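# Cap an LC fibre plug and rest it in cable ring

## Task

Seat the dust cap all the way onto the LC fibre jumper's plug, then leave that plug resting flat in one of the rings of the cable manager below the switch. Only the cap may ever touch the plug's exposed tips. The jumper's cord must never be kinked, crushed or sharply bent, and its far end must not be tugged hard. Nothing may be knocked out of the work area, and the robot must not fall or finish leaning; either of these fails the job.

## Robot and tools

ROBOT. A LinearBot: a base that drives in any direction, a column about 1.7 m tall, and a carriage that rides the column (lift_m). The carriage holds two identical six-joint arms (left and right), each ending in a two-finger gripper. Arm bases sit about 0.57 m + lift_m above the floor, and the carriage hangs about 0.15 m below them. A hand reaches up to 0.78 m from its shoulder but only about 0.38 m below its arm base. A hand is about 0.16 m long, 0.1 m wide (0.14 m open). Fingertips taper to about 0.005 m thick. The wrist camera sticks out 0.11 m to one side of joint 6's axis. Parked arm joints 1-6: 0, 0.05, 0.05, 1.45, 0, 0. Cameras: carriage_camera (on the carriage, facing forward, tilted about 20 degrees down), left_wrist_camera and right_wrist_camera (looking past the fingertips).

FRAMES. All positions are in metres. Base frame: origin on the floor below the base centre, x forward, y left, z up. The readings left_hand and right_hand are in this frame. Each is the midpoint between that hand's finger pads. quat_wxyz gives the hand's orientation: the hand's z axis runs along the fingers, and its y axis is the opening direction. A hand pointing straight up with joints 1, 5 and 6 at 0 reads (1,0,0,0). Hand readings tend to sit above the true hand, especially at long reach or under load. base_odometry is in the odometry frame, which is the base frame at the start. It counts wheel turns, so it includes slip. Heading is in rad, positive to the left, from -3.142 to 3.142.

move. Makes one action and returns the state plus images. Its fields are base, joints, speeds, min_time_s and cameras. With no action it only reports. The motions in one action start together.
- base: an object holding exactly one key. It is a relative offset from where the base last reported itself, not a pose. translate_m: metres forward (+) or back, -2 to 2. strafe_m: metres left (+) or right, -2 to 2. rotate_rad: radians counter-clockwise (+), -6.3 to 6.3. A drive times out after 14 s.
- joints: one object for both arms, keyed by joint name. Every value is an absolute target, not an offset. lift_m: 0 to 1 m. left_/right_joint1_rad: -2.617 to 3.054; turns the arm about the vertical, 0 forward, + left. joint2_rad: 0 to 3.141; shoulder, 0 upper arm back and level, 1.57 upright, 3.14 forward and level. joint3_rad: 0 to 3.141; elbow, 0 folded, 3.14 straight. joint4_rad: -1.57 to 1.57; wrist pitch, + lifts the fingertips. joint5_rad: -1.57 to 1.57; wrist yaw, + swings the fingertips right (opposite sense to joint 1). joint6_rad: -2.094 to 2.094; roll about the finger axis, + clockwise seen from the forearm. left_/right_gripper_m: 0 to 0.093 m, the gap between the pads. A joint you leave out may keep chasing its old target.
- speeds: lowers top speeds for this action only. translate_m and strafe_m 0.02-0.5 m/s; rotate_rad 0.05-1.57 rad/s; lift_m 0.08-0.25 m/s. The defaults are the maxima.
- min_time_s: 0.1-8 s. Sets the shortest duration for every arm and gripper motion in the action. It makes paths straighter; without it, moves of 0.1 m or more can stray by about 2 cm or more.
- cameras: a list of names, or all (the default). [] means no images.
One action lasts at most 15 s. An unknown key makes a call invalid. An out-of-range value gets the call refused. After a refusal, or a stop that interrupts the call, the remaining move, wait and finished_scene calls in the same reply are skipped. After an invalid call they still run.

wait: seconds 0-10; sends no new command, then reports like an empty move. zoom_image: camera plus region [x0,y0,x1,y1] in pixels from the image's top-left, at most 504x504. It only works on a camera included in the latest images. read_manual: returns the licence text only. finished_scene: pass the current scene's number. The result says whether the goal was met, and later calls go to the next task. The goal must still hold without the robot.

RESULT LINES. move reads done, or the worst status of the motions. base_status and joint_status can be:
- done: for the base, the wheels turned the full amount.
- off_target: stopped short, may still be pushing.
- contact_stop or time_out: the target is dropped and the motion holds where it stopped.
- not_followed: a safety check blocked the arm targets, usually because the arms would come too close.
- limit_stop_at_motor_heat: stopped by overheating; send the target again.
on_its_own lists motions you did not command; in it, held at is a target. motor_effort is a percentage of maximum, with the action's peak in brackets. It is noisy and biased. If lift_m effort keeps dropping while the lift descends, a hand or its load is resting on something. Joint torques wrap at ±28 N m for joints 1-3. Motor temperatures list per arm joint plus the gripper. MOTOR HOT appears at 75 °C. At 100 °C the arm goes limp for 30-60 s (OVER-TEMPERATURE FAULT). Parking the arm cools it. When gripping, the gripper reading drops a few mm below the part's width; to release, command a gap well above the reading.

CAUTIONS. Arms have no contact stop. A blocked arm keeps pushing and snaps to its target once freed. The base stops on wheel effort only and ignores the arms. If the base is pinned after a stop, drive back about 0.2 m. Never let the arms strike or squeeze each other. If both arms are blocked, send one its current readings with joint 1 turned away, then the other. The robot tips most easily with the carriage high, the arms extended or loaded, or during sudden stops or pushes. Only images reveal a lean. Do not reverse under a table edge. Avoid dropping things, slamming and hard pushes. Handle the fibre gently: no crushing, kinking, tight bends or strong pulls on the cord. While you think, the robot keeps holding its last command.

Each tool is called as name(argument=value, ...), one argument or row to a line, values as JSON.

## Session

move(
)

Scene clock: 0.00 s.
Joint torques (N m): no reading
Motor temperatures (°C): left_arm=[29 36 39 30 29 33 32] | right_arm=[31 35 34 30 31 30 33]
base_odometry: x=+0.000 y=+0.000 heading=+0.000
base_status: not commanded
joint_positions: lift_m=+0.300 left_joint1_rad=+0.003 left_joint2_rad=+0.028 left_joint3_rad=+0.066 left_joint4_rad=+1.405 left_joint5_rad=-0.009 left_joint6_rad=+0.044 left_gripper_m=+0.09396 right_joint1_rad=+0.019 right_joint2_rad=+0.033 right_joint3_rad=+0.043 right_joint4_rad=+1.494 right_joint5_rad=-0.026 right_joint6_rad=-0.017 right_gripper_m=+0.09396
joint_status: not commanded
motor_effort: lift_m=+35 drive_wheels=+3
left_hand: x=+0.2453 y=+0.3086 z=+1.2881 quat_wxyz=(+0.998, -0.003, +0.064, +0.024) (m; base frame)
right_hand: x=+0.2319 y=-0.3021 z=+1.2841 quat_wxyz=(+0.999, -0.014, +0.033, +0.001) (m; base frame)
pictures: carriage_camera, left_wrist_camera, right_wrist_camera
Images, in order (width x height): carriage_camera 896x504, left_wrist_camera 896x504, right_wrist_camera 896x504.

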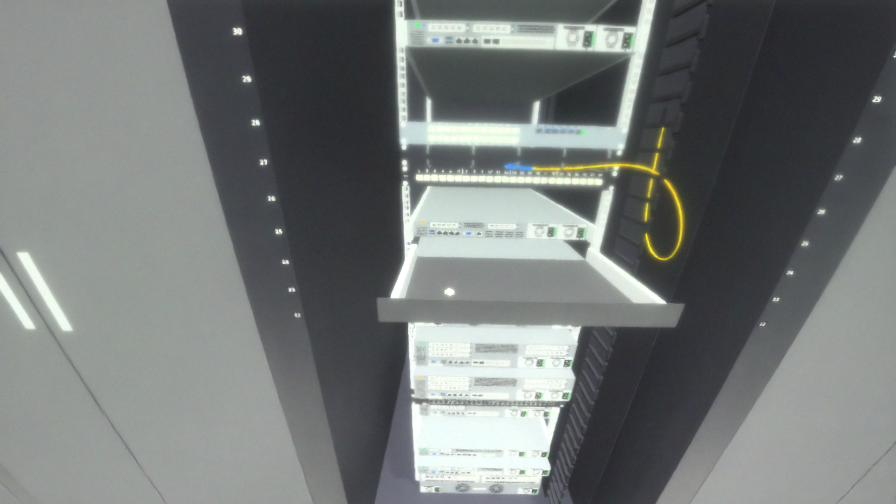

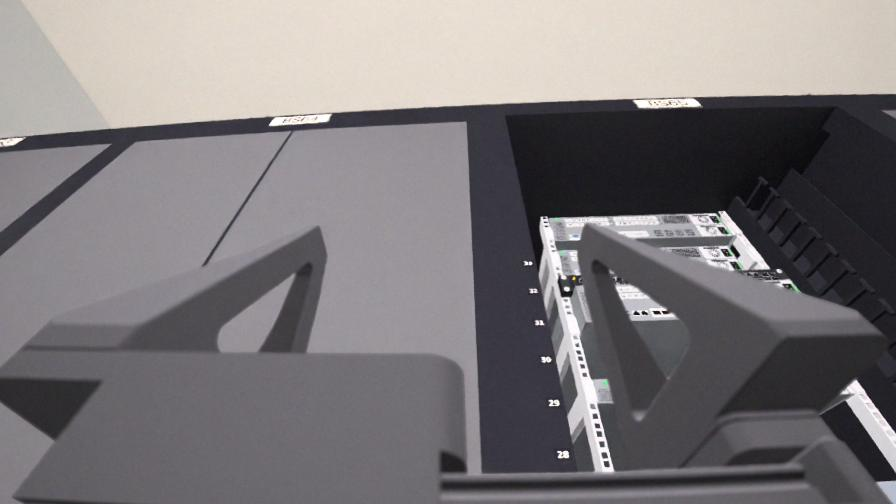

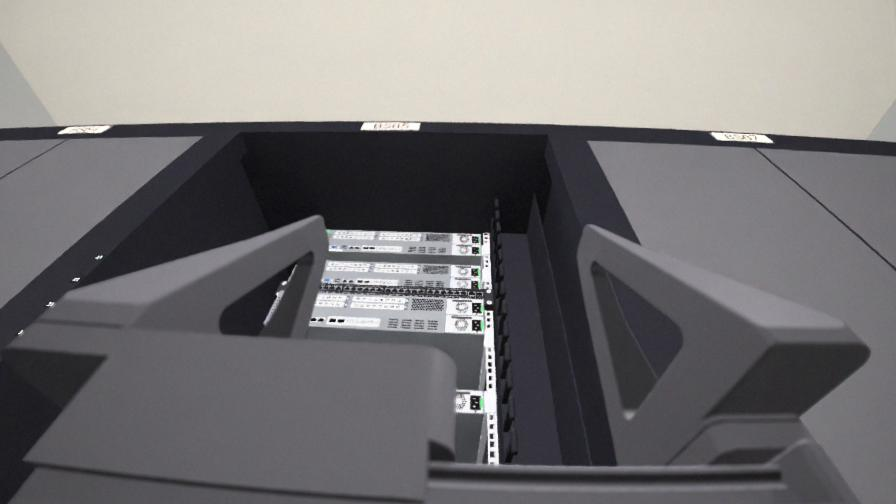

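move(
  base={"strafe_m":-0.15},
  joints={"lift_m":0.5},
  cameras=["carriage_camera"],
)

zoom_image(
  camera="carriage_camera",
  region=[320, 150, 560, 286],
)

zoom_image(
  camera="carriage_camera",
  region=[240, 280, 600, 484],
)

Scene clock: 14.03 s.
Joint torques (N m): left_arm=[0.05 3.7 6.52 -0.3 0.06 0.01] | right_arm=[-0.12 4.12 5.76 -0.37 -0.01 -0.11]
Motor temperatures (°C): left_arm=[29 36 40 30 29 33 32] | right_arm=[31 35 35 30 31 30 33]
move: done
base_odometry: x=+0.000 y=-0.150 heading=+0.001
base_status: done
joint_positions: lift_m=+0.500 left_joint1_rad=+0.003 left_joint2_rad=+0.028 left_joint3_rad=+0.066 left_joint4_rad=+1.405 left_joint5_rad=-0.009 left_joint6_rad=+0.044 left_gripper_m=+0.09396 right_joint1_rad=+0.019 right_joint2_rad=+0.033 right_joint3_rad=+0.043 right_joint4_rad=+1.494 right_joint5_rad=-0.026 right_joint6_rad=-0.017 right_gripper_m=+0.09396
joint_status: all done
motor_effort: lift_m=+35(43) drive_wheels=-2(11)
left_hand: x=+0.2453 y=+0.3086 z=+1.4881 quat_wxyz=(+0.998, -0.003, +0.064, +0.024) (m; base frame)
right_hand: x=+0.2319 y=-0.3021 z=+1.4840 quat_wxyz=(+0.999, -0.014, +0.033, +0.002) (m; base frame)
pictures: carriage_camera
Images, in order (width x height): carriage_camera 896x504.

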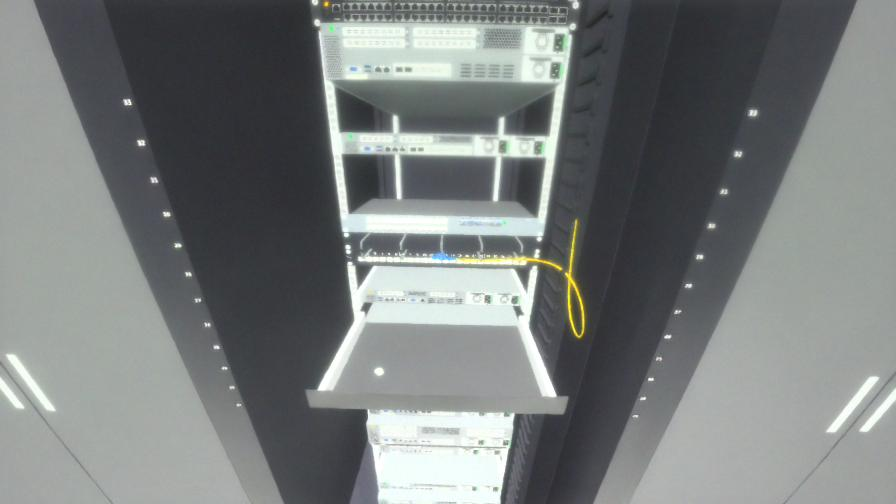

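Scaled by 2.100 from the camera's 896x504 image, which has a finer 1280x720 frame.

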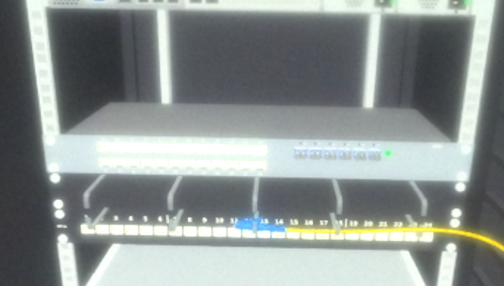

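Scaled by 1.400 from the camera's 896x504 image, which has a finer 1280x720 frame.

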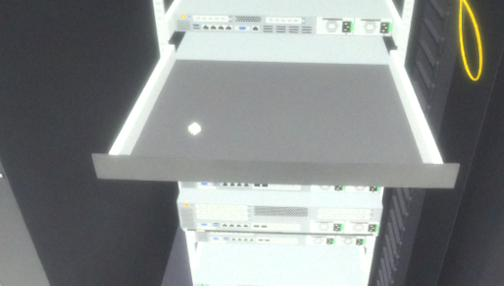

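move(
  base={"strafe_m":0.008},
  joints={"left_joint1_rad":-0.3627,"left_joint2_rad":1.308,"left_joint3_rad":1.147,"left_joint4_rad":-0.633,"left_joint5_rad":0.2187,"left_joint6_rad":0.217,"left_gripper_m":0.05},
  min_time_s=2,
  cameras=[],
)

move(
  base={"translate_m":0.075},
  joints={"lift_m":0.33},
  speeds={"translate_m":0.15},
)

zoom_image(
  camera="left_wrist_camera",
  region=[300, 150, 600, 320],
)

Scene clock: 32.67 s.
Joint torques (N m): left_arm=[-0.58 -3.73 11.45 1.56 0.26 0.12] | right_arm=[-0.01 4.08 5.76 -0.38 0.01 -0.11]
Motor temperatures (°C): left_arm=[29 37 41 30 29 33 32] | right_arm=[31 35 36 30 31 30 33]
move: done
base_odometry: x=+0.000 y=-0.142 heading=+0.001
base_status: done
joint_positions: lift_m=+0.500 left_joint1_rad=-0.355 left_joint2_rad=+1.300 left_joint3_rad=+1.108 left_joint4_rad=-0.622 left_joint5_rad=+0.206 left_joint6_rad=+0.206 left_gripper_m=+0.05013 right_joint1_rad=+0.018 right_joint2_rad=+0.033 right_joint3_rad=+0.043 right_joint4_rad=+1.494 right_joint5_rad=-0.026 right_joint6_rad=-0.017 right_gripper_m=+0.09396
joint_status: all done
motor_effort: lift_m=+35(36) drive_wheels=+2(9)
left_hand: x=+0.5478 y=+0.1462 z=+1.2581 quat_wxyz=(+0.359, +0.292, +0.878, -0.122) (m; base frame)
right_hand: x=+0.2319 y=-0.3022 z=+1.4840 quat_wxyz=(+0.999, -0.014, +0.033, +0.001) (m; base frame)
pictures: none
No camera images: "cameras" was empty.

Scene clock: 34.07 s.
Joint torques (N m): left_arm=[-0.64 -4.25 10.18 1.7 0.25 0.11] | right_arm=[-0.02 4.08 5.71 -0.35 0.02 -0.11]
Motor temperatures (°C): left_arm=[29 37 42 31 29 33 32] | right_arm=[31 35 36 30 31 30 33]
move: done
base_odometry: x=+0.075 y=-0.142 heading=+0.001
base_status: done
joint_positions: lift_m=+0.330 left_joint1_rad=-0.355 left_joint2_rad=+1.306 left_joint3_rad=+1.123 left_joint4_rad=-0.636 left_joint5_rad=+0.208 left_joint6_rad=+0.207 left_gripper_m=+0.05013 right_joint1_rad=+0.018 right_joint2_rad=+0.033 right_joint3_rad=+0.043 right_joint4_rad=+1.492 right_joint5_rad=-0.026 right_joint6_rad=-0.017 right_gripper_m=+0.09396
joint_status: all done
motor_effort: lift_m=+35(36) drive_wheels=+1(12)
left_hand: x=+0.5481 y=+0.1457 z=+1.0900 quat_wxyz=(+0.357, +0.293, +0.878, -0.124) (m; base frame)
right_hand: x=+0.2323 y=-0.3021 z=+1.3140 quat_wxyz=(+0.999, -0.014, +0.034, +0.001) (m; base frame)
pictures: carriage_camera, left_wrist_camera, right_wrist_camera
Images, in order (width x height): carriage_camera 896x504, left_wrist_camera 896x504, right_wrist_camera 896x504.

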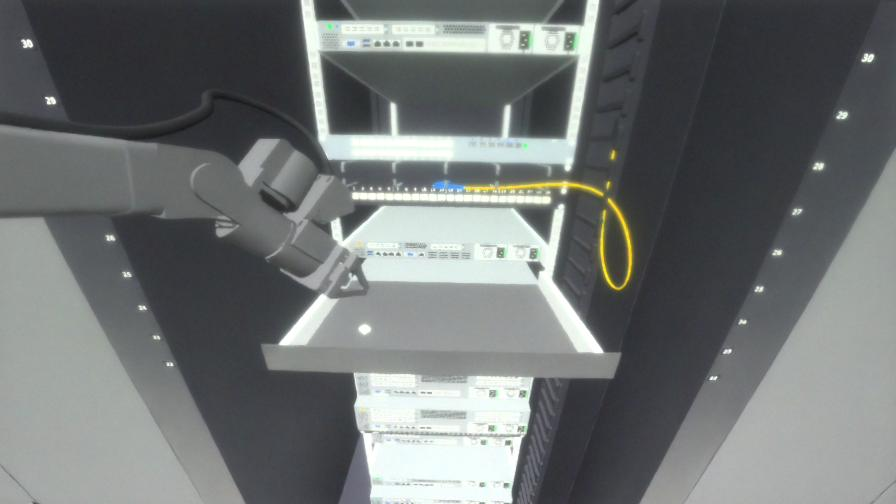

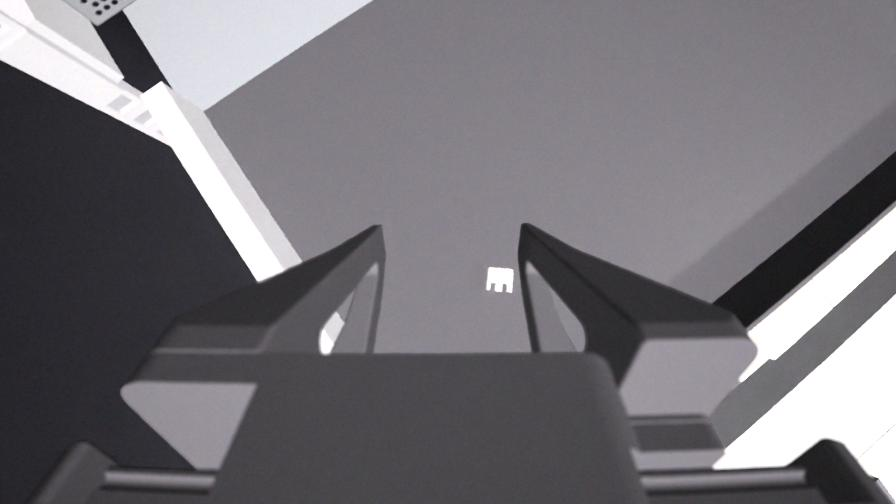

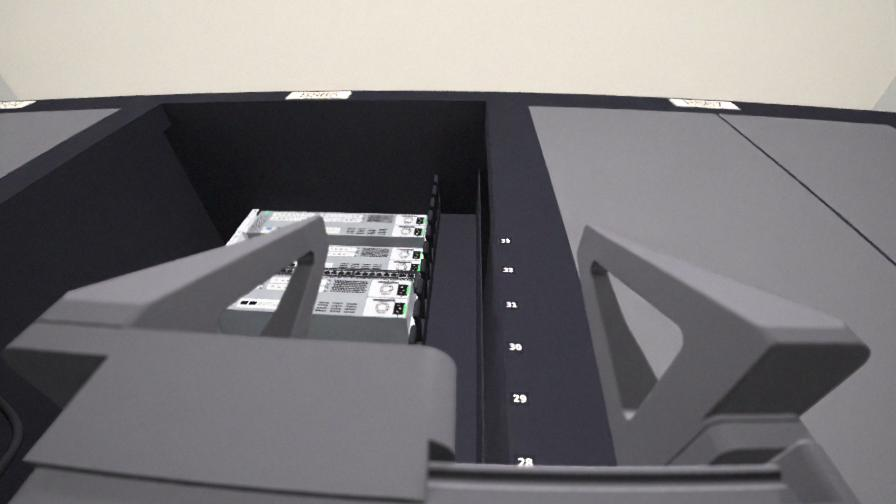

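Scaled by 1.680 from the camera's 896x504 image, which has a finer 1280x720 frame.

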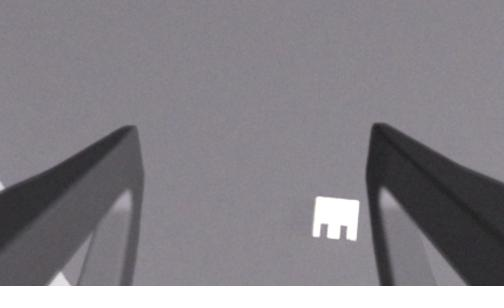

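move(
  joints={"lift_m":0.54},
  cameras=[],
)

move(
  joints={"left_joint1_rad":0,"left_joint2_rad":0.05,"left_joint3_rad":0.05,"left_joint4_rad":1.45,"left_joint5_rad":0,"left_joint6_rad":0},
  min_time_s=1.5,
  cameras=[],
)

move(
  base={"strafe_m":0.09},
  joints={"right_joint1_rad":0.86,"right_joint2_rad":2.466,"right_joint3_rad":1.917,"right_joint4_rad":-1.022,"right_joint5_rad":0,"right_joint6_rad":1.59,"right_gripper_m":0.05},
  min_time_s=2.5,
)

zoom_image(
  camera="right_wrist_camera",
  region=[300, 150, 600, 320],
)

Scene clock: 73.13 s.
Joint torques (N m): left_arm=[-0.61 -4.26 10.22 1.68 0.23 0.11] | right_arm=[-0.01 4.05 5.76 -0.35 0.01 -0.11]
Motor temperatures (°C): left_arm=[29 38 50 35 29 33 32] | right_arm=[31 36 37 30 31 30 33]
move: done
base_odometry: x=+0.075 y=-0.142 heading=+0.001
base_status: not commanded
joint_positions: lift_m=+0.540 left_joint1_rad=-0.355 left_joint2_rad=+1.306 left_joint3_rad=+1.123 left_joint4_rad=-0.634 left_joint5_rad=+0.209 left_joint6_rad=+0.207 left_gripper_m=+0.05013 right_joint1_rad=+0.018 right_joint2_rad=+0.033 right_joint3_rad=+0.043 right_joint4_rad=+1.492 right_joint5_rad=-0.026 right_joint6_rad=-0.017 right_gripper_m=+0.09396
joint_status: all done
motor_effort: lift_m=+35(43) drive_wheels=-2(5)
left_hand: x=+0.5483 y=+0.1454 z=+1.3002 quat_wxyz=(+0.358, +0.293, +0.878, -0.124) (m; base frame)
right_hand: x=+0.2323 y=-0.3021 z=+1.5240 quat_wxyz=(+0.999, -0.014, +0.034, +0.001) (m; base frame)
pictures: none
No camera images: "cameras" was empty.

Scene clock: 75.17 s.
Joint torques (N m): left_arm=[0.73 2.89 5.07 -0.14 -0.06 -0.09] | right_arm=[-0.01 4.05 5.75 -0.36 0.01 -0.11]
Motor temperatures (°C): left_arm=[29 38 50 35 29 33 32] | right_arm=[31 36 37 30 31 30 33]
move: done
base_odometry: x=+0.075 y=-0.142 heading=+0.001
base_status: not commanded
joint_positions: lift_m=+0.540 left_joint1_rad=-0.008 left_joint2_rad=+0.057 left_joint3_rad=+0.064 left_joint4_rad=+1.436 left_joint5_rad=+0.013 left_joint6_rad=+0.011 left_gripper_m=+0.05013 right_joint1_rad=+0.018 right_joint2_rad=+0.033 right_joint3_rad=+0.043 right_joint4_rad=+1.492 right_joint5_rad=-0.026 right_joint6_rad=-0.017 right_gripper_m=+0.09396
joint_status: all done
motor_effort: lift_m=+35(35) drive_wheels=+0(6)
left_hand: x=+0.2479 y=+0.3044 z=+1.5280 quat_wxyz=(+0.998, +0.007, +0.064, +0.001) (m; base frame)
right_hand: x=+0.2323 y=-0.3021 z=+1.5240 quat_wxyz=(+0.999, -0.014, +0.034, +0.001) (m; base frame)
pictures: none
No camera images: "cameras" was empty.

Scene clock: 78.10 s.
Joint torques (N m): left_arm=[0.59 2.89 5.11 -0.2 0.01 -0.09] | right_arm=[0.31 -12.83 8.01 0.16 0.18 0.06]
Motor temperatures (°C): left_arm=[29 38 49 34 29 33 32] | right_arm=[31 36 37 30 31 30 33]
move: done
base_odometry: x=+0.075 y=-0.052 heading=+0.001
base_status: done
joint_positions: lift_m=+0.540 left_joint1_rad=-0.007 left_joint2_rad=+0.057 left_joint3_rad=+0.063 left_joint4_rad=+1.442 left_joint5_rad=+0.007 left_joint6_rad=+0.010 left_gripper_m=+0.05013 right_joint1_rad=+0.856 right_joint2_rad=+2.449 right_joint3_rad=+1.895 right_joint4_rad=-1.010 right_joint5_rad=-0.010 right_joint6_rad=+1.579 right_gripper_m=+0.05013
joint_status: all done
motor_effort: lift_m=+35(35) drive_wheels=+2(13)
left_hand: x=+0.2465 y=+0.3056 z=+1.5281 quat_wxyz=(+0.998, +0.004, +0.061, +0.002) (m; base frame)
right_hand: x=+0.5184 y=+0.0453 z=+1.0522 quat_wxyz=(-0.004, +0.353, +0.935, +0.005) (m; base frame)
pictures: carriage_camera, left_wrist_camera, right_wrist_camera
Images, in order (width x height): carriage_camera 896x504, left_wrist_camera 896x504, right_wrist_camera 896x504.

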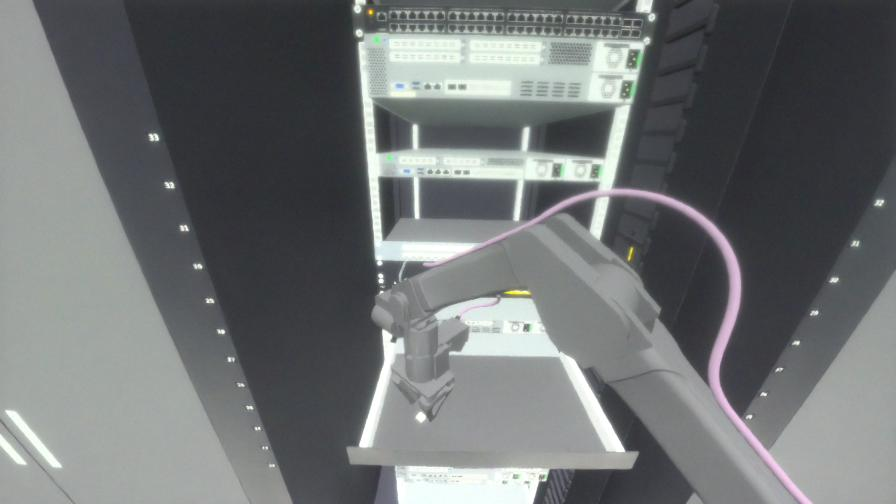

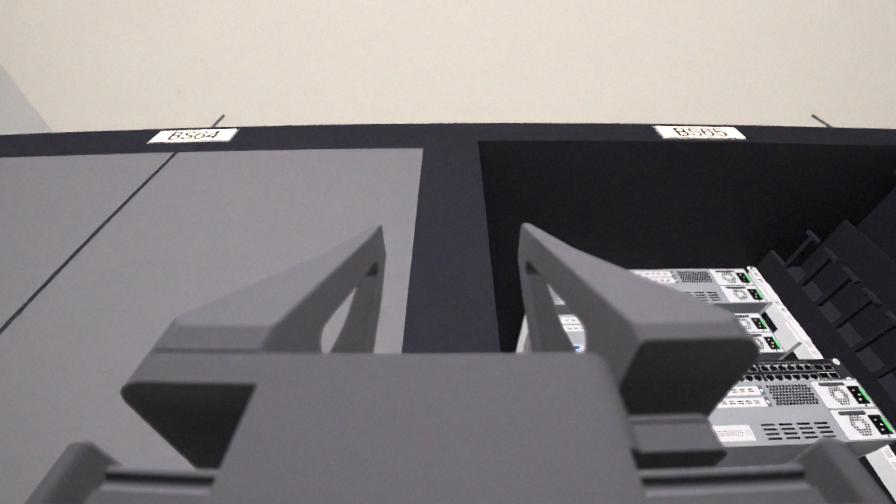

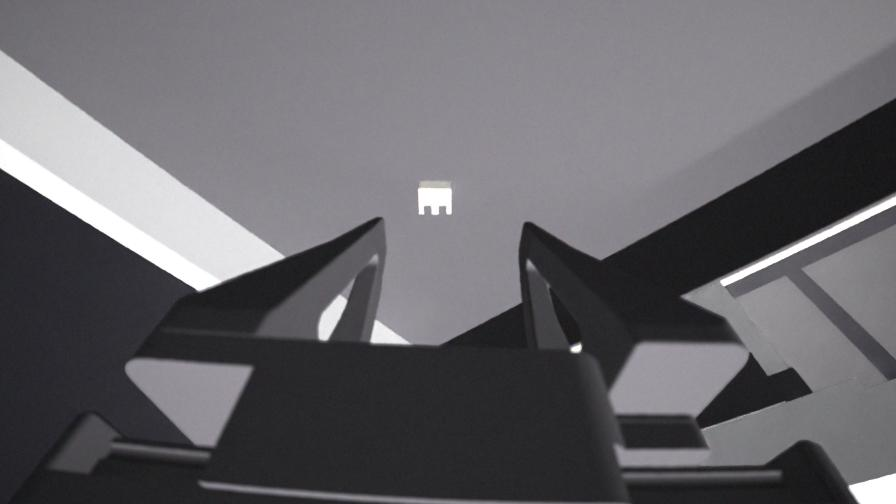

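Scaled by 1.680 from the camera's 896x504 image, which has a finer 1280x720 frame.

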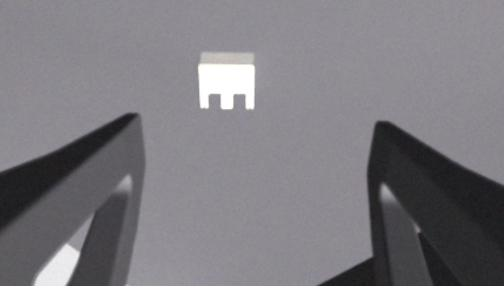

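move(
  joints={"right_joint1_rad":0.876,"right_joint2_rad":2.502,"right_joint3_rad":1.980,"right_joint4_rad":-1.045,"right_joint6_rad":1.612,"lift_m":0.515},
  min_time_s=0.7,
  cameras=[],
)

wait(
  seconds=0.2,
  cameras=["right_wrist_camera"],
)

zoom_image(
  camera="right_wrist_camera",
  region=[360, 150, 540, 290],
)

Scene clock: 93.60 s.
Joint torques (N m): left_arm=[0.62 3.06 5.6 -0.19 0 -0.08] | right_arm=[0.47 -12.83 8.1 0.18 0.16 -0.01]
Motor temperatures (°C): left_arm=[29 37 47 32 29 33 32] | right_arm=[31 42 38 30 31 30 33]
move: done
base_odometry: x=+0.075 y=-0.052 heading=+0.001
base_status: not commanded
joint_positions: lift_m=+0.515 left_joint1_rad=-0.007 left_joint2_rad=+0.055 left_joint3_rad=+0.058 left_joint4_rad=+1.442 left_joint5_rad=+0.007 left_joint6_rad=+0.010 left_gripper_m=+0.05013 right_joint1_rad=+0.871 right_joint2_rad=+2.483 right_joint3_rad=+1.958 right_joint4_rad=-1.034 right_joint5_rad=-0.007 right_joint6_rad=+1.602 right_gripper_m=+0.05013
joint_status: all done
motor_effort: lift_m=+35(37) drive_wheels=+4(5)
left_hand: x=+0.2476 y=+0.3056 z=+1.5016 quat_wxyz=(+0.998, +0.004, +0.063, +0.002) (m; base frame)
right_hand: x=+0.5194 y=+0.0561 z=+1.0275 quat_wxyz=(-0.001, +0.357, +0.934, +0.007) (m; base frame)
pictures: none
No camera images: "cameras" was empty.

Scene clock: 93.80 s.
Joint torques (N m): left_arm=[0.61 3.06 5.61 -0.2 -0.01 -0.08] | right_arm=[0.44 -12.83 8.08 0.18 0.16 0.02]
Motor temperatures (°C): left_arm=[29 37 47 32 29 33 32] | right_arm=[31 42 38 30 31 30 33]
base_odometry: x=+0.075 y=-0.052 heading=+0.001
base_status: not commanded
joint_positions: lift_m=+0.515 left_joint1_rad=-0.007 left_joint2_rad=+0.055 left_joint3_rad=+0.058 left_joint4_rad=+1.442 left_joint5_rad=+0.007 left_joint6_rad=+0.010 left_gripper_m=+0.05013 right_joint1_rad=+0.871 right_joint2_rad=+2.483 right_joint3_rad=+1.958 right_joint4_rad=-1.035 right_joint5_rad=-0.007 right_joint6_rad=+1.602 right_gripper_m=+0.05013
joint_status: all done
motor_effort: lift_m=+35(37) drive_wheels=+0(5)
left_hand: x=+0.2476 y=+0.3056 z=+1.5016 quat_wxyz=(+0.998, +0.004, +0.063, +0.002) (m; base frame)
right_hand: x=+0.5194 y=+0.0561 z=+1.0275 quat_wxyz=(-0.001, +0.357, +0.934, +0.006) (m; base frame)
wait: 0.20 s; no rest
pictures: right_wrist_camera
Images, in order (width x height): right_wrist_camera 896x504.

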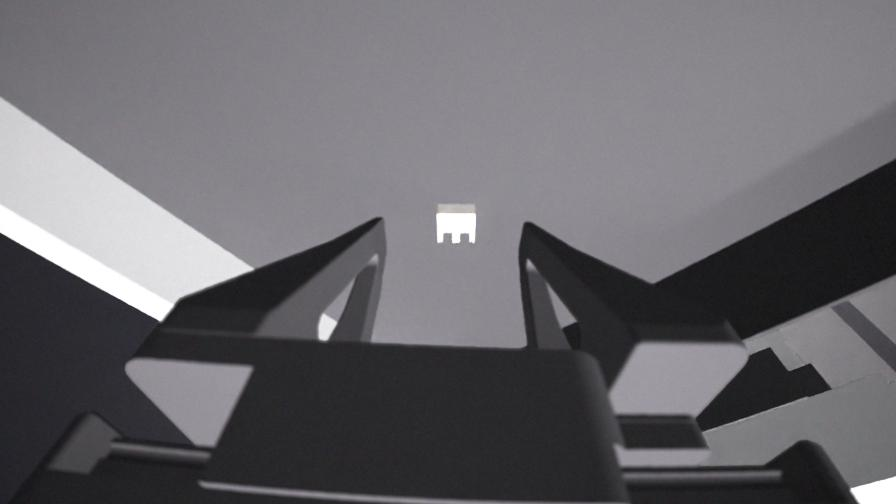

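Scaled by 2.800 from the camera's 896x504 image, which has a finer 1280x720 frame.

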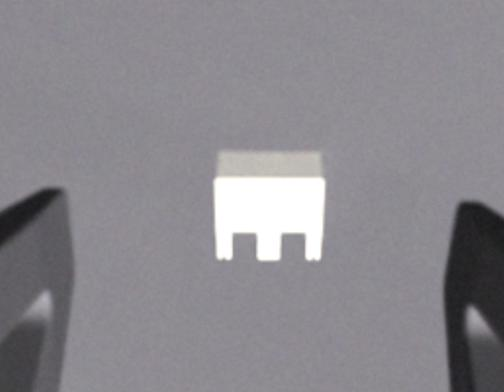

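move(
  joints={"right_joint1_rad":0.888,"right_joint6_rad":1.624,"lift_m":0.503},
  min_time_s=0.7,
  cameras=[],
)

wait(
  seconds=0.2,
  cameras=["right_wrist_camera","carriage_camera"],
)

zoom_image(
  camera="right_wrist_camera",
  region=[360, 150, 540, 290],
)

zoom_image(
  camera="carriage_camera",
  region=[380, 330, 500, 430],
)

Scene clock: 104.17 s.
Joint torques (N m): left_arm=[0.61 3.08 5.6 -0.21 0 -0.09] | right_arm=[0.96 -12.7 6.24 0.36 0.07 0.02]
Motor temperatures (°C): left_arm=[29 37 46 32 29 33 32] | right_arm=[31 44 39 30 31 30 33]
move: done
base_odometry: x=+0.075 y=-0.052 heading=+0.001
base_status: not commanded
joint_positions: lift_m=+0.503 left_joint1_rad=-0.007 left_joint2_rad=+0.055 left_joint3_rad=+0.058 left_joint4_rad=+1.443 left_joint5_rad=+0.007 left_joint6_rad=+0.010 left_gripper_m=+0.05013 right_joint1_rad=+0.877 right_joint2_rad=+2.481 right_joint3_rad=+1.979 right_joint4_rad=-1.046 right_joint5_rad=+0.002 right_joint6_rad=+1.615 right_gripper_m=+0.05011
joint_status: all done
motor_effort: lift_m=+33(34) drive_wheels=+1(5)
left_hand: x=+0.2471 y=+0.3056 z=+1.4898 quat_wxyz=(+0.998, +0.004, +0.062, +0.002) (m; base frame)
right_hand: x=+0.5209 y=+0.0603 z=+1.0218 quat_wxyz=(+0.005, +0.361, +0.933, +0.011) (m; base frame)
pictures: none
No camera images: "cameras" was empty.

Scene clock: 104.37 s.
Joint torques (N m): left_arm=[0.61 3.12 5.63 -0.21 -0.01 -0.08] | right_arm=[1.01 -12.68 6.22 0.34 0.07 -0.03]
Motor temperatures (°C): left_arm=[29 37 46 32 29 33 32] | right_arm=[31 44 39 30 31 30 33]
base_odometry: x=+0.075 y=-0.052 heading=+0.001
base_status: not commanded
joint_positions: lift_m=+0.503 left_joint1_rad=-0.007 left_joint2_rad=+0.055 left_joint3_rad=+0.058 left_joint4_rad=+1.443 left_joint5_rad=+0.007 left_joint6_rad=+0.010 left_gripper_m=+0.05013 right_joint1_rad=+0.878 right_joint2_rad=+2.481 right_joint3_rad=+1.979 right_joint4_rad=-1.046 right_joint5_rad=+0.002 right_joint6_rad=+1.616 right_gripper_m=+0.05011
joint_status: all done
motor_effort: lift_m=+33(34) drive_wheels=+0(5)
left_hand: x=+0.2471 y=+0.3056 z=+1.4898 quat_wxyz=(+0.998, +0.004, +0.062, +0.002) (m; base frame)
right_hand: x=+0.5208 y=+0.0604 z=+1.0218 quat_wxyz=(+0.005, +0.361, +0.933, +0.011) (m; base frame)
wait: 0.20 s; no rest
pictures: carriage_camera, right_wrist_camera
Images, in order (width x height): carriage_camera 896x504, right_wrist_camera 896x504.

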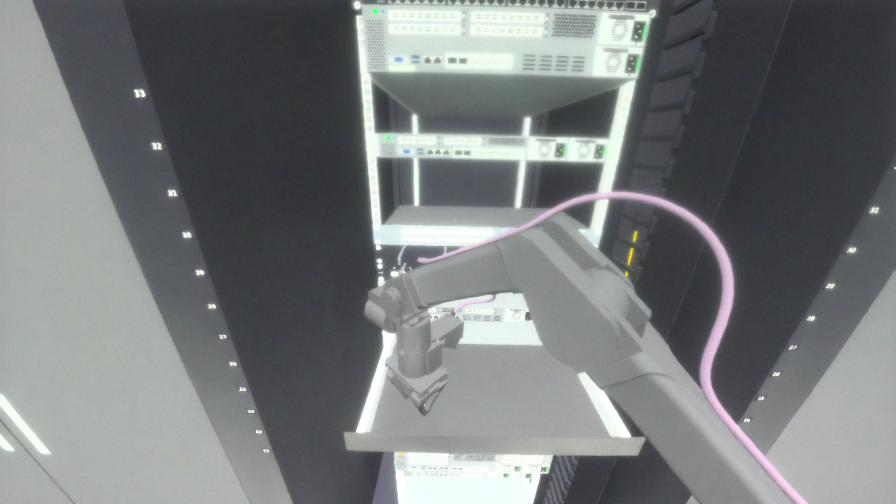

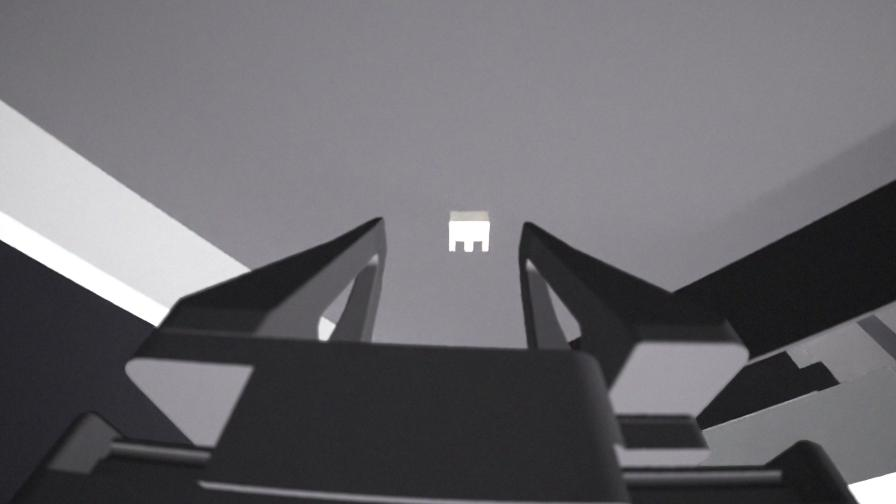

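Scaled by 2.800 from the camera's 896x504 image, which has a finer 1280x720 frame.

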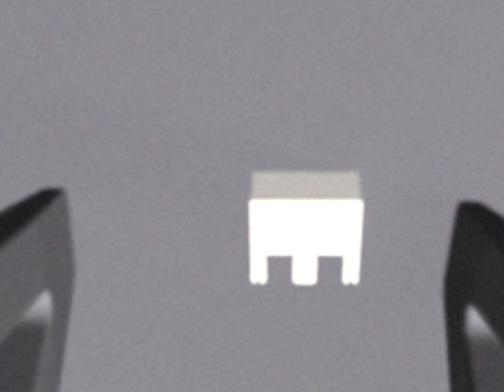

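Scaled by 4.200 from the camera's 896x504 image, which has a finer 1280x720 frame.

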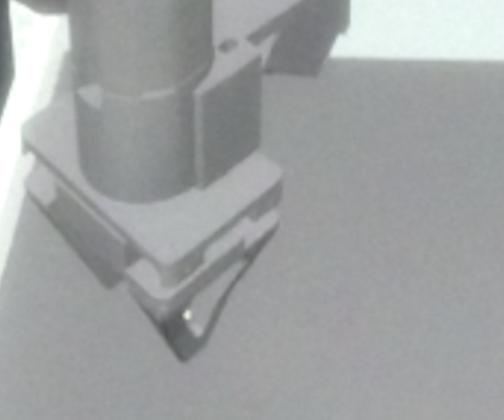

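move(
  joints={"lift_m":0.509},
  cameras=[],
)

move(
  joints={"right_gripper_m":0.024},
  min_time_s=0.8,
  cameras=[],
)

move(
  joints={"right_gripper_m":0.008},
  min_time_s=1,
  cameras=["right_wrist_camera"],
)

zoom_image(
  camera="right_wrist_camera",
  region=[360, 150, 540, 290],
)

Scene clock: 114.57 s.
Joint torques (N m): left_arm=[0.61 3.1 5.59 -0.21 0 -0.08] | right_arm=[0.53 -13.33 6.22 0.32 0.07 -0.02]
Motor temperatures (°C): left_arm=[29 37 46 32 29 33 32] | right_arm=[31 45 39 30 31 30 33]
move: done
base_odometry: x=+0.075 y=-0.052 heading=+0.001
base_status: not commanded
joint_positions: lift_m=+0.509 left_joint1_rad=-0.007 left_joint2_rad=+0.055 left_joint3_rad=+0.058 left_joint4_rad=+1.443 left_joint5_rad=+0.007 left_joint6_rad=+0.010 left_gripper_m=+0.05013 right_joint1_rad=+0.883 right_joint2_rad=+2.487 right_joint3_rad=+1.979 right_joint4_rad=-1.046 right_joint5_rad=+0.003 right_joint6_rad=+1.617 right_gripper_m=+0.05011
joint_status: all done
motor_effort: lift_m=+36(42) drive_wheels=-2(7)
left_hand: x=+0.2471 y=+0.3056 z=+1.4956 quat_wxyz=(+0.998, +0.004, +0.062, +0.002) (m; base frame)
right_hand: x=+0.5185 y=+0.0613 z=+1.0248 quat_wxyz=(+0.004, +0.359, +0.933, +0.008) (m; base frame)
pictures: none
No camera images: "cameras" was empty.

Scene clock: 115.63 s.
Joint torques (N m): left_arm=[0.64 3.1 5.6 -0.21 0 -0.08] | right_arm=[0.47 -13.24 6.22 0.32 0.07 -0.02]
Motor temperatures (°C): left_arm=[29 37 46 32 29 33 32] | right_arm=[31 45 39 30 31 30 33]
move: done
base_odometry: x=+0.075 y=-0.052 heading=+0.001
base_status: not commanded
joint_positions: lift_m=+0.509 left_joint1_rad=-0.007 left_joint2_rad=+0.055 left_joint3_rad=+0.058 left_joint4_rad=+1.443 left_joint5_rad=+0.007 left_joint6_rad=+0.010 left_gripper_m=+0.05013 right_joint1_rad=+0.883 right_joint2_rad=+2.487 right_joint3_rad=+1.979 right_joint4_rad=-1.046 right_joint5_rad=+0.003 right_joint6_rad=+1.617 right_gripper_m=+0.02414
joint_status: all done
motor_effort: lift_m=+36(36) drive_wheels=+0(5)
left_hand: x=+0.2471 y=+0.3056 z=+1.4956 quat_wxyz=(+0.998, +0.004, +0.062, +0.002) (m; base frame)
right_hand: x=+0.5185 y=+0.0613 z=+1.0248 quat_wxyz=(+0.004, +0.359, +0.933, +0.008) (m; base frame)
pictures: none
No camera images: "cameras" was empty.

Scene clock: 116.93 s.
Joint torques (N m): left_arm=[0.62 3.08 5.6 -0.21 0 -0.08] | right_arm=[0.47 -13.29 6.19 0.33 0.06 -0.03]
Motor temperatures (°C): left_arm=[29 37 46 32 29 33 32] | right_arm=[31 45 39 30 31 30 33]
move: done
base_odometry: x=+0.075 y=-0.052 heading=+0.001
base_status: not commanded
joint_positions: lift_m=+0.509 left_joint1_rad=-0.007 left_joint2_rad=+0.055 left_joint3_rad=+0.058 left_joint4_rad=+1.443 left_joint5_rad=+0.007 left_joint6_rad=+0.010 left_gripper_m=+0.05013 right_joint1_rad=+0.883 right_joint2_rad=+2.487 right_joint3_rad=+1.979 right_joint4_rad=-1.046 right_joint5_rad=+0.003 right_joint6_rad=+1.617 right_gripper_m=+0.00986
joint_status: all done
motor_effort: lift_m=+36(36) drive_wheels=+3(4)
left_hand: x=+0.2471 y=+0.3056 z=+1.4956 quat_wxyz=(+0.998, +0.004, +0.062, +0.002) (m; base frame)
right_hand: x=+0.5185 y=+0.0613 z=+1.0248 quat_wxyz=(+0.004, +0.359, +0.933, +0.008) (m; base frame)
pictures: right_wrist_camera
Images, in order (width x height): right_wrist_camera 896x504.

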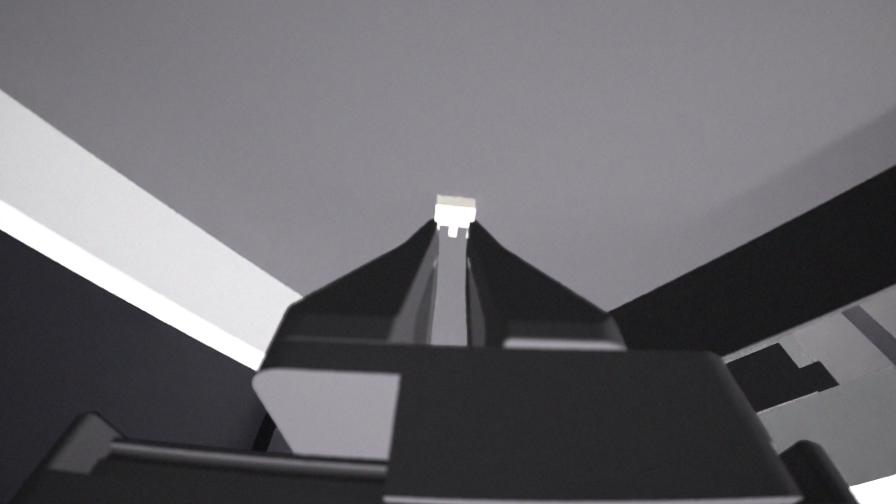

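Scaled by 2.800 from the camera's 896x504 image, which has a finer 1280x720 frame.

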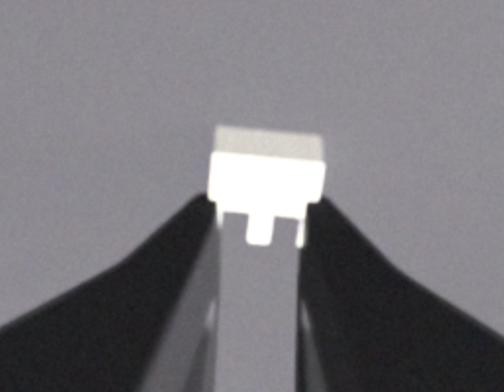

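move(
  joints={"right_gripper_m":0.03},
  cameras=[],
)

move(
  joints={"lift_m":0.496},
  cameras=[],
)

wait(
  seconds=0.2,
  cameras=["right_wrist_camera"],
)

zoom_image(
  camera="right_wrist_camera",
  region=[360, 150, 540, 290],
)

Scene clock: 127.20 s.
Joint torques (N m): left_arm=[0.61 3.11 5.6 -0.2 -0.01 -0.08] | right_arm=[0.47 -13.26 6.22 0.33 0.07 -0.02]
Motor temperatures (°C): left_arm=[29 37 45 31 29 33 32] | right_arm=[31 46 39 30 31 30 33]
move: done
base_odometry: x=+0.075 y=-0.052 heading=+0.001
base_status: not commanded
joint_positions: lift_m=+0.509 left_joint1_rad=-0.007 left_joint2_rad=+0.055 left_joint3_rad=+0.058 left_joint4_rad=+1.443 left_joint5_rad=+0.007 left_joint6_rad=+0.010 left_gripper_m=+0.05013 right_joint1_rad=+0.883 right_joint2_rad=+2.487 right_joint3_rad=+1.979 right_joint4_rad=-1.046 right_joint5_rad=+0.003 right_joint6_rad=+1.617 right_gripper_m=+0.02989
joint_status: all done
motor_effort: lift_m=+36(36) drive_wheels=+2(5)
left_hand: x=+0.2471 y=+0.3056 z=+1.4956 quat_wxyz=(+0.998, +0.004, +0.062, +0.002) (m; base frame)
right_hand: x=+0.5185 y=+0.0613 z=+1.0248 quat_wxyz=(+0.004, +0.359, +0.933, +0.008) (m; base frame)
pictures: none
No camera images: "cameras" was empty.

Scene clock: 127.70 s.
Joint torques (N m): left_arm=[0.62 3.1 5.59 -0.21 0 -0.08] | right_arm=[0.51 -11.95 5.29 0.56 0.1 -0.03]
Motor temperatures (°C): left_arm=[29 37 45 31 29 33 32] | right_arm=[31 47 39 30 31 30 33]
move: done
base_odometry: x=+0.075 y=-0.052 heading=+0.001
base_status: not commanded
joint_positions: lift_m=+0.496 left_joint1_rad=-0.007 left_joint2_rad=+0.055 left_joint3_rad=+0.058 left_joint4_rad=+1.443 left_joint5_rad=+0.007 left_joint6_rad=+0.010 left_gripper_m=+0.05013 right_joint1_rad=+0.883 right_joint2_rad=+2.472 right_joint3_rad=+1.990 right_joint4_rad=-1.062 right_joint5_rad=+0.002 right_joint6_rad=+1.617 right_gripper_m=+0.02991
joint_status: all done
motor_effort: lift_m=+32(33) drive_wheels=+2(4)
left_hand: x=+0.2470 y=+0.3056 z=+1.4828 quat_wxyz=(+0.998, +0.004, +0.062, +0.002) (m; base frame)
right_hand: x=+0.5194 y=+0.0624 z=+1.0214 quat_wxyz=(+0.005, +0.359, +0.933, +0.012) (m; base frame)
pictures: none
No camera images: "cameras" was empty.

Scene clock: 127.90 s.
Joint torques (N m): left_arm=[0.65 3.1 5.59 -0.21 0 -0.09] | right_arm=[0.47 -11.9 5.29 0.54 0.08 -0.03]
Motor temperatures (°C): left_arm=[29 37 45 31 29 33 32] | right_arm=[31 47 39 30 31 30 33]
base_odometry: x=+0.075 y=-0.052 heading=+0.001
base_status: not commanded
joint_positions: lift_m=+0.496 left_joint1_rad=-0.007 left_joint2_rad=+0.055 left_joint3_rad=+0.058 left_joint4_rad=+1.443 left_joint5_rad=+0.007 left_joint6_rad=+0.010 left_gripper_m=+0.05013 right_joint1_rad=+0.883 right_joint2_rad=+2.472 right_joint3_rad=+1.990 right_joint4_rad=-1.062 right_joint5_rad=+0.002 right_joint6_rad=+1.617 right_gripper_m=+0.02991
joint_status: all done
motor_effort: lift_m=+32(33) drive_wheels=+2(4)
left_hand: x=+0.2470 y=+0.3056 z=+1.4828 quat_wxyz=(+0.998, +0.004, +0.062, +0.002) (m; base frame)
right_hand: x=+0.5194 y=+0.0624 z=+1.0214 quat_wxyz=(+0.005, +0.359, +0.933, +0.012) (m; base frame)
wait: 0.20 s; no rest
pictures: right_wrist_camera
Images, in order (width x height): right_wrist_camera 896x504.

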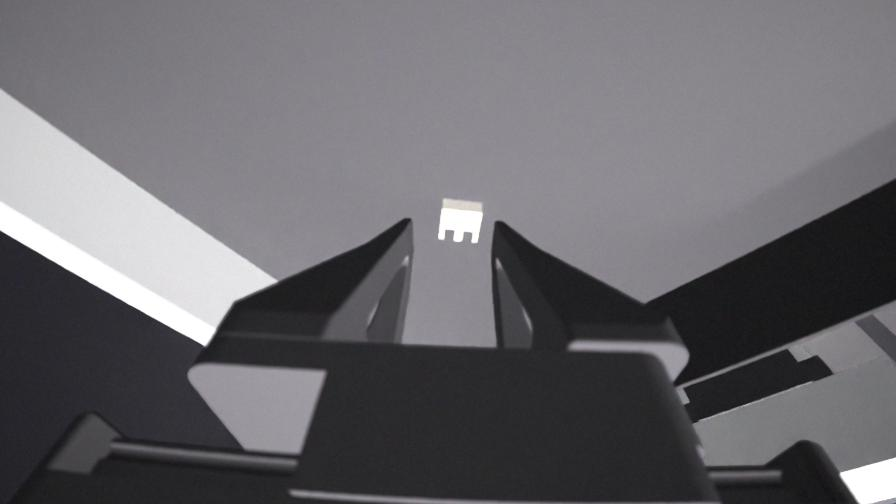

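Scaled by 2.800 from the camera's 896x504 image, which has a finer 1280x720 frame.

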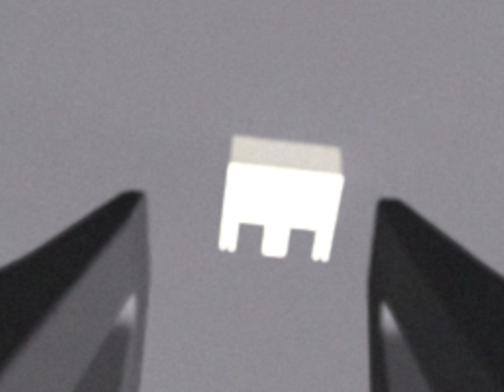

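move(
  joints={"lift_m":0.506,"right_joint1_rad":0.864,"right_joint2_rad":2.502,"right_joint3_rad":1.98,"right_joint4_rad":-1.045,"right_joint6_rad":1.625},
  cameras=[],
)

wait(
  seconds=0.2,
  cameras=["right_wrist_camera"],
)

zoom_image(
  camera="right_wrist_camera",
  region=[360, 150, 540, 290],
)

Scene clock: 136.13 s.
Joint torques (N m): left_arm=[0.61 3.11 5.55 -0.22 0 -0.09] | right_arm=[-0.7 -13.15 5.27 0.42 0.07 -0.02]
Motor temperatures (°C): left_arm=[29 37 45 31 29 33 32] | right_arm=[31 47 39 30 31 30 33]
move: done
base_odometry: x=+0.075 y=-0.052 heading=+0.001
base_status: not commanded
joint_positions: lift_m=+0.506 left_joint1_rad=-0.007 left_joint2_rad=+0.055 left_joint3_rad=+0.058 left_joint4_rad=+1.444 left_joint5_rad=+0.007 left_joint6_rad=+0.010 left_gripper_m=+0.05013 right_joint1_rad=+0.869 right_joint2_rad=+2.485 right_joint3_rad=+1.990 right_joint4_rad=-1.052 right_joint5_rad=+0.002 right_joint6_rad=+1.617 right_gripper_m=+0.02991
joint_status: all done
motor_effort: lift_m=+35(42) drive_wheels=+2(4)
left_hand: x=+0.2469 y=+0.3056 z=+1.4926 quat_wxyz=(+0.998, +0.004, +0.062, +0.002) (m; base frame)
right_hand: x=+0.5248 y=+0.0589 z=+1.0253 quat_wxyz=(+0.005, +0.365, +0.931, +0.011) (m; base frame)
pictures: none
No camera images: "cameras" was empty.

Scene clock: 136.33 s.
Joint torques (N m): left_arm=[0.64 3.11 5.59 -0.22 -0.01 -0.09] | right_arm=[-0.57 -13.12 5.27 0.42 0.07 -0.01]
Motor temperatures (°C): left_arm=[29 37 45 31 29 33 32] | right_arm=[31 47 39 30 31 30 33]
base_odometry: x=+0.075 y=-0.052 heading=+0.001
base_status: not commanded
joint_positions: lift_m=+0.506 left_joint1_rad=-0.007 left_joint2_rad=+0.055 left_joint3_rad=+0.058 left_joint4_rad=+1.444 left_joint5_rad=+0.007 left_joint6_rad=+0.010 left_gripper_m=+0.05013 right_joint1_rad=+0.869 right_joint2_rad=+2.485 right_joint3_rad=+1.990 right_joint4_rad=-1.051 right_joint5_rad=+0.002 right_joint6_rad=+1.617 right_gripper_m=+0.02991
joint_status: all done
motor_effort: lift_m=+35(42) drive_wheels=+0(4)
left_hand: x=+0.2469 y=+0.3056 z=+1.4926 quat_wxyz=(+0.998, +0.004, +0.062, +0.002) (m; base frame)
right_hand: x=+0.5252 y=+0.0588 z=+1.0253 quat_wxyz=(+0.005, +0.366, +0.931, +0.011) (m; base frame)
wait: 0.20 s; no rest
pictures: right_wrist_camera
Images, in order (width x height): right_wrist_camera 896x504.

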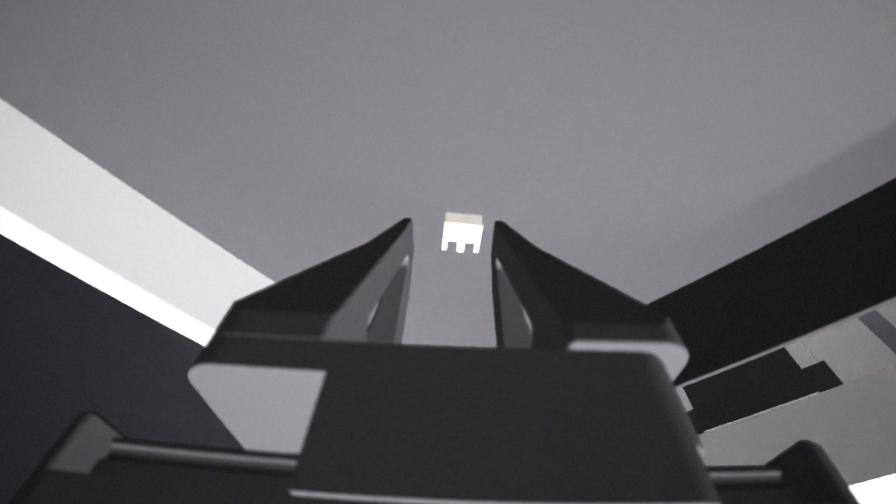

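Scaled by 2.800 from the camera's 896x504 image, which has a finer 1280x720 frame.

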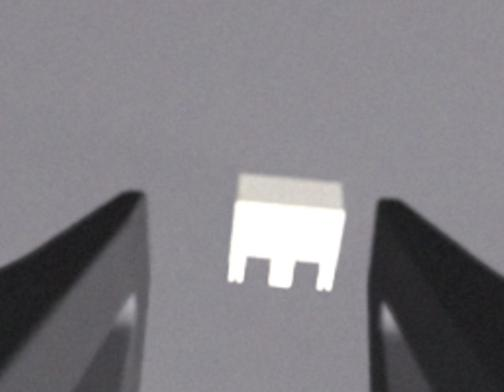

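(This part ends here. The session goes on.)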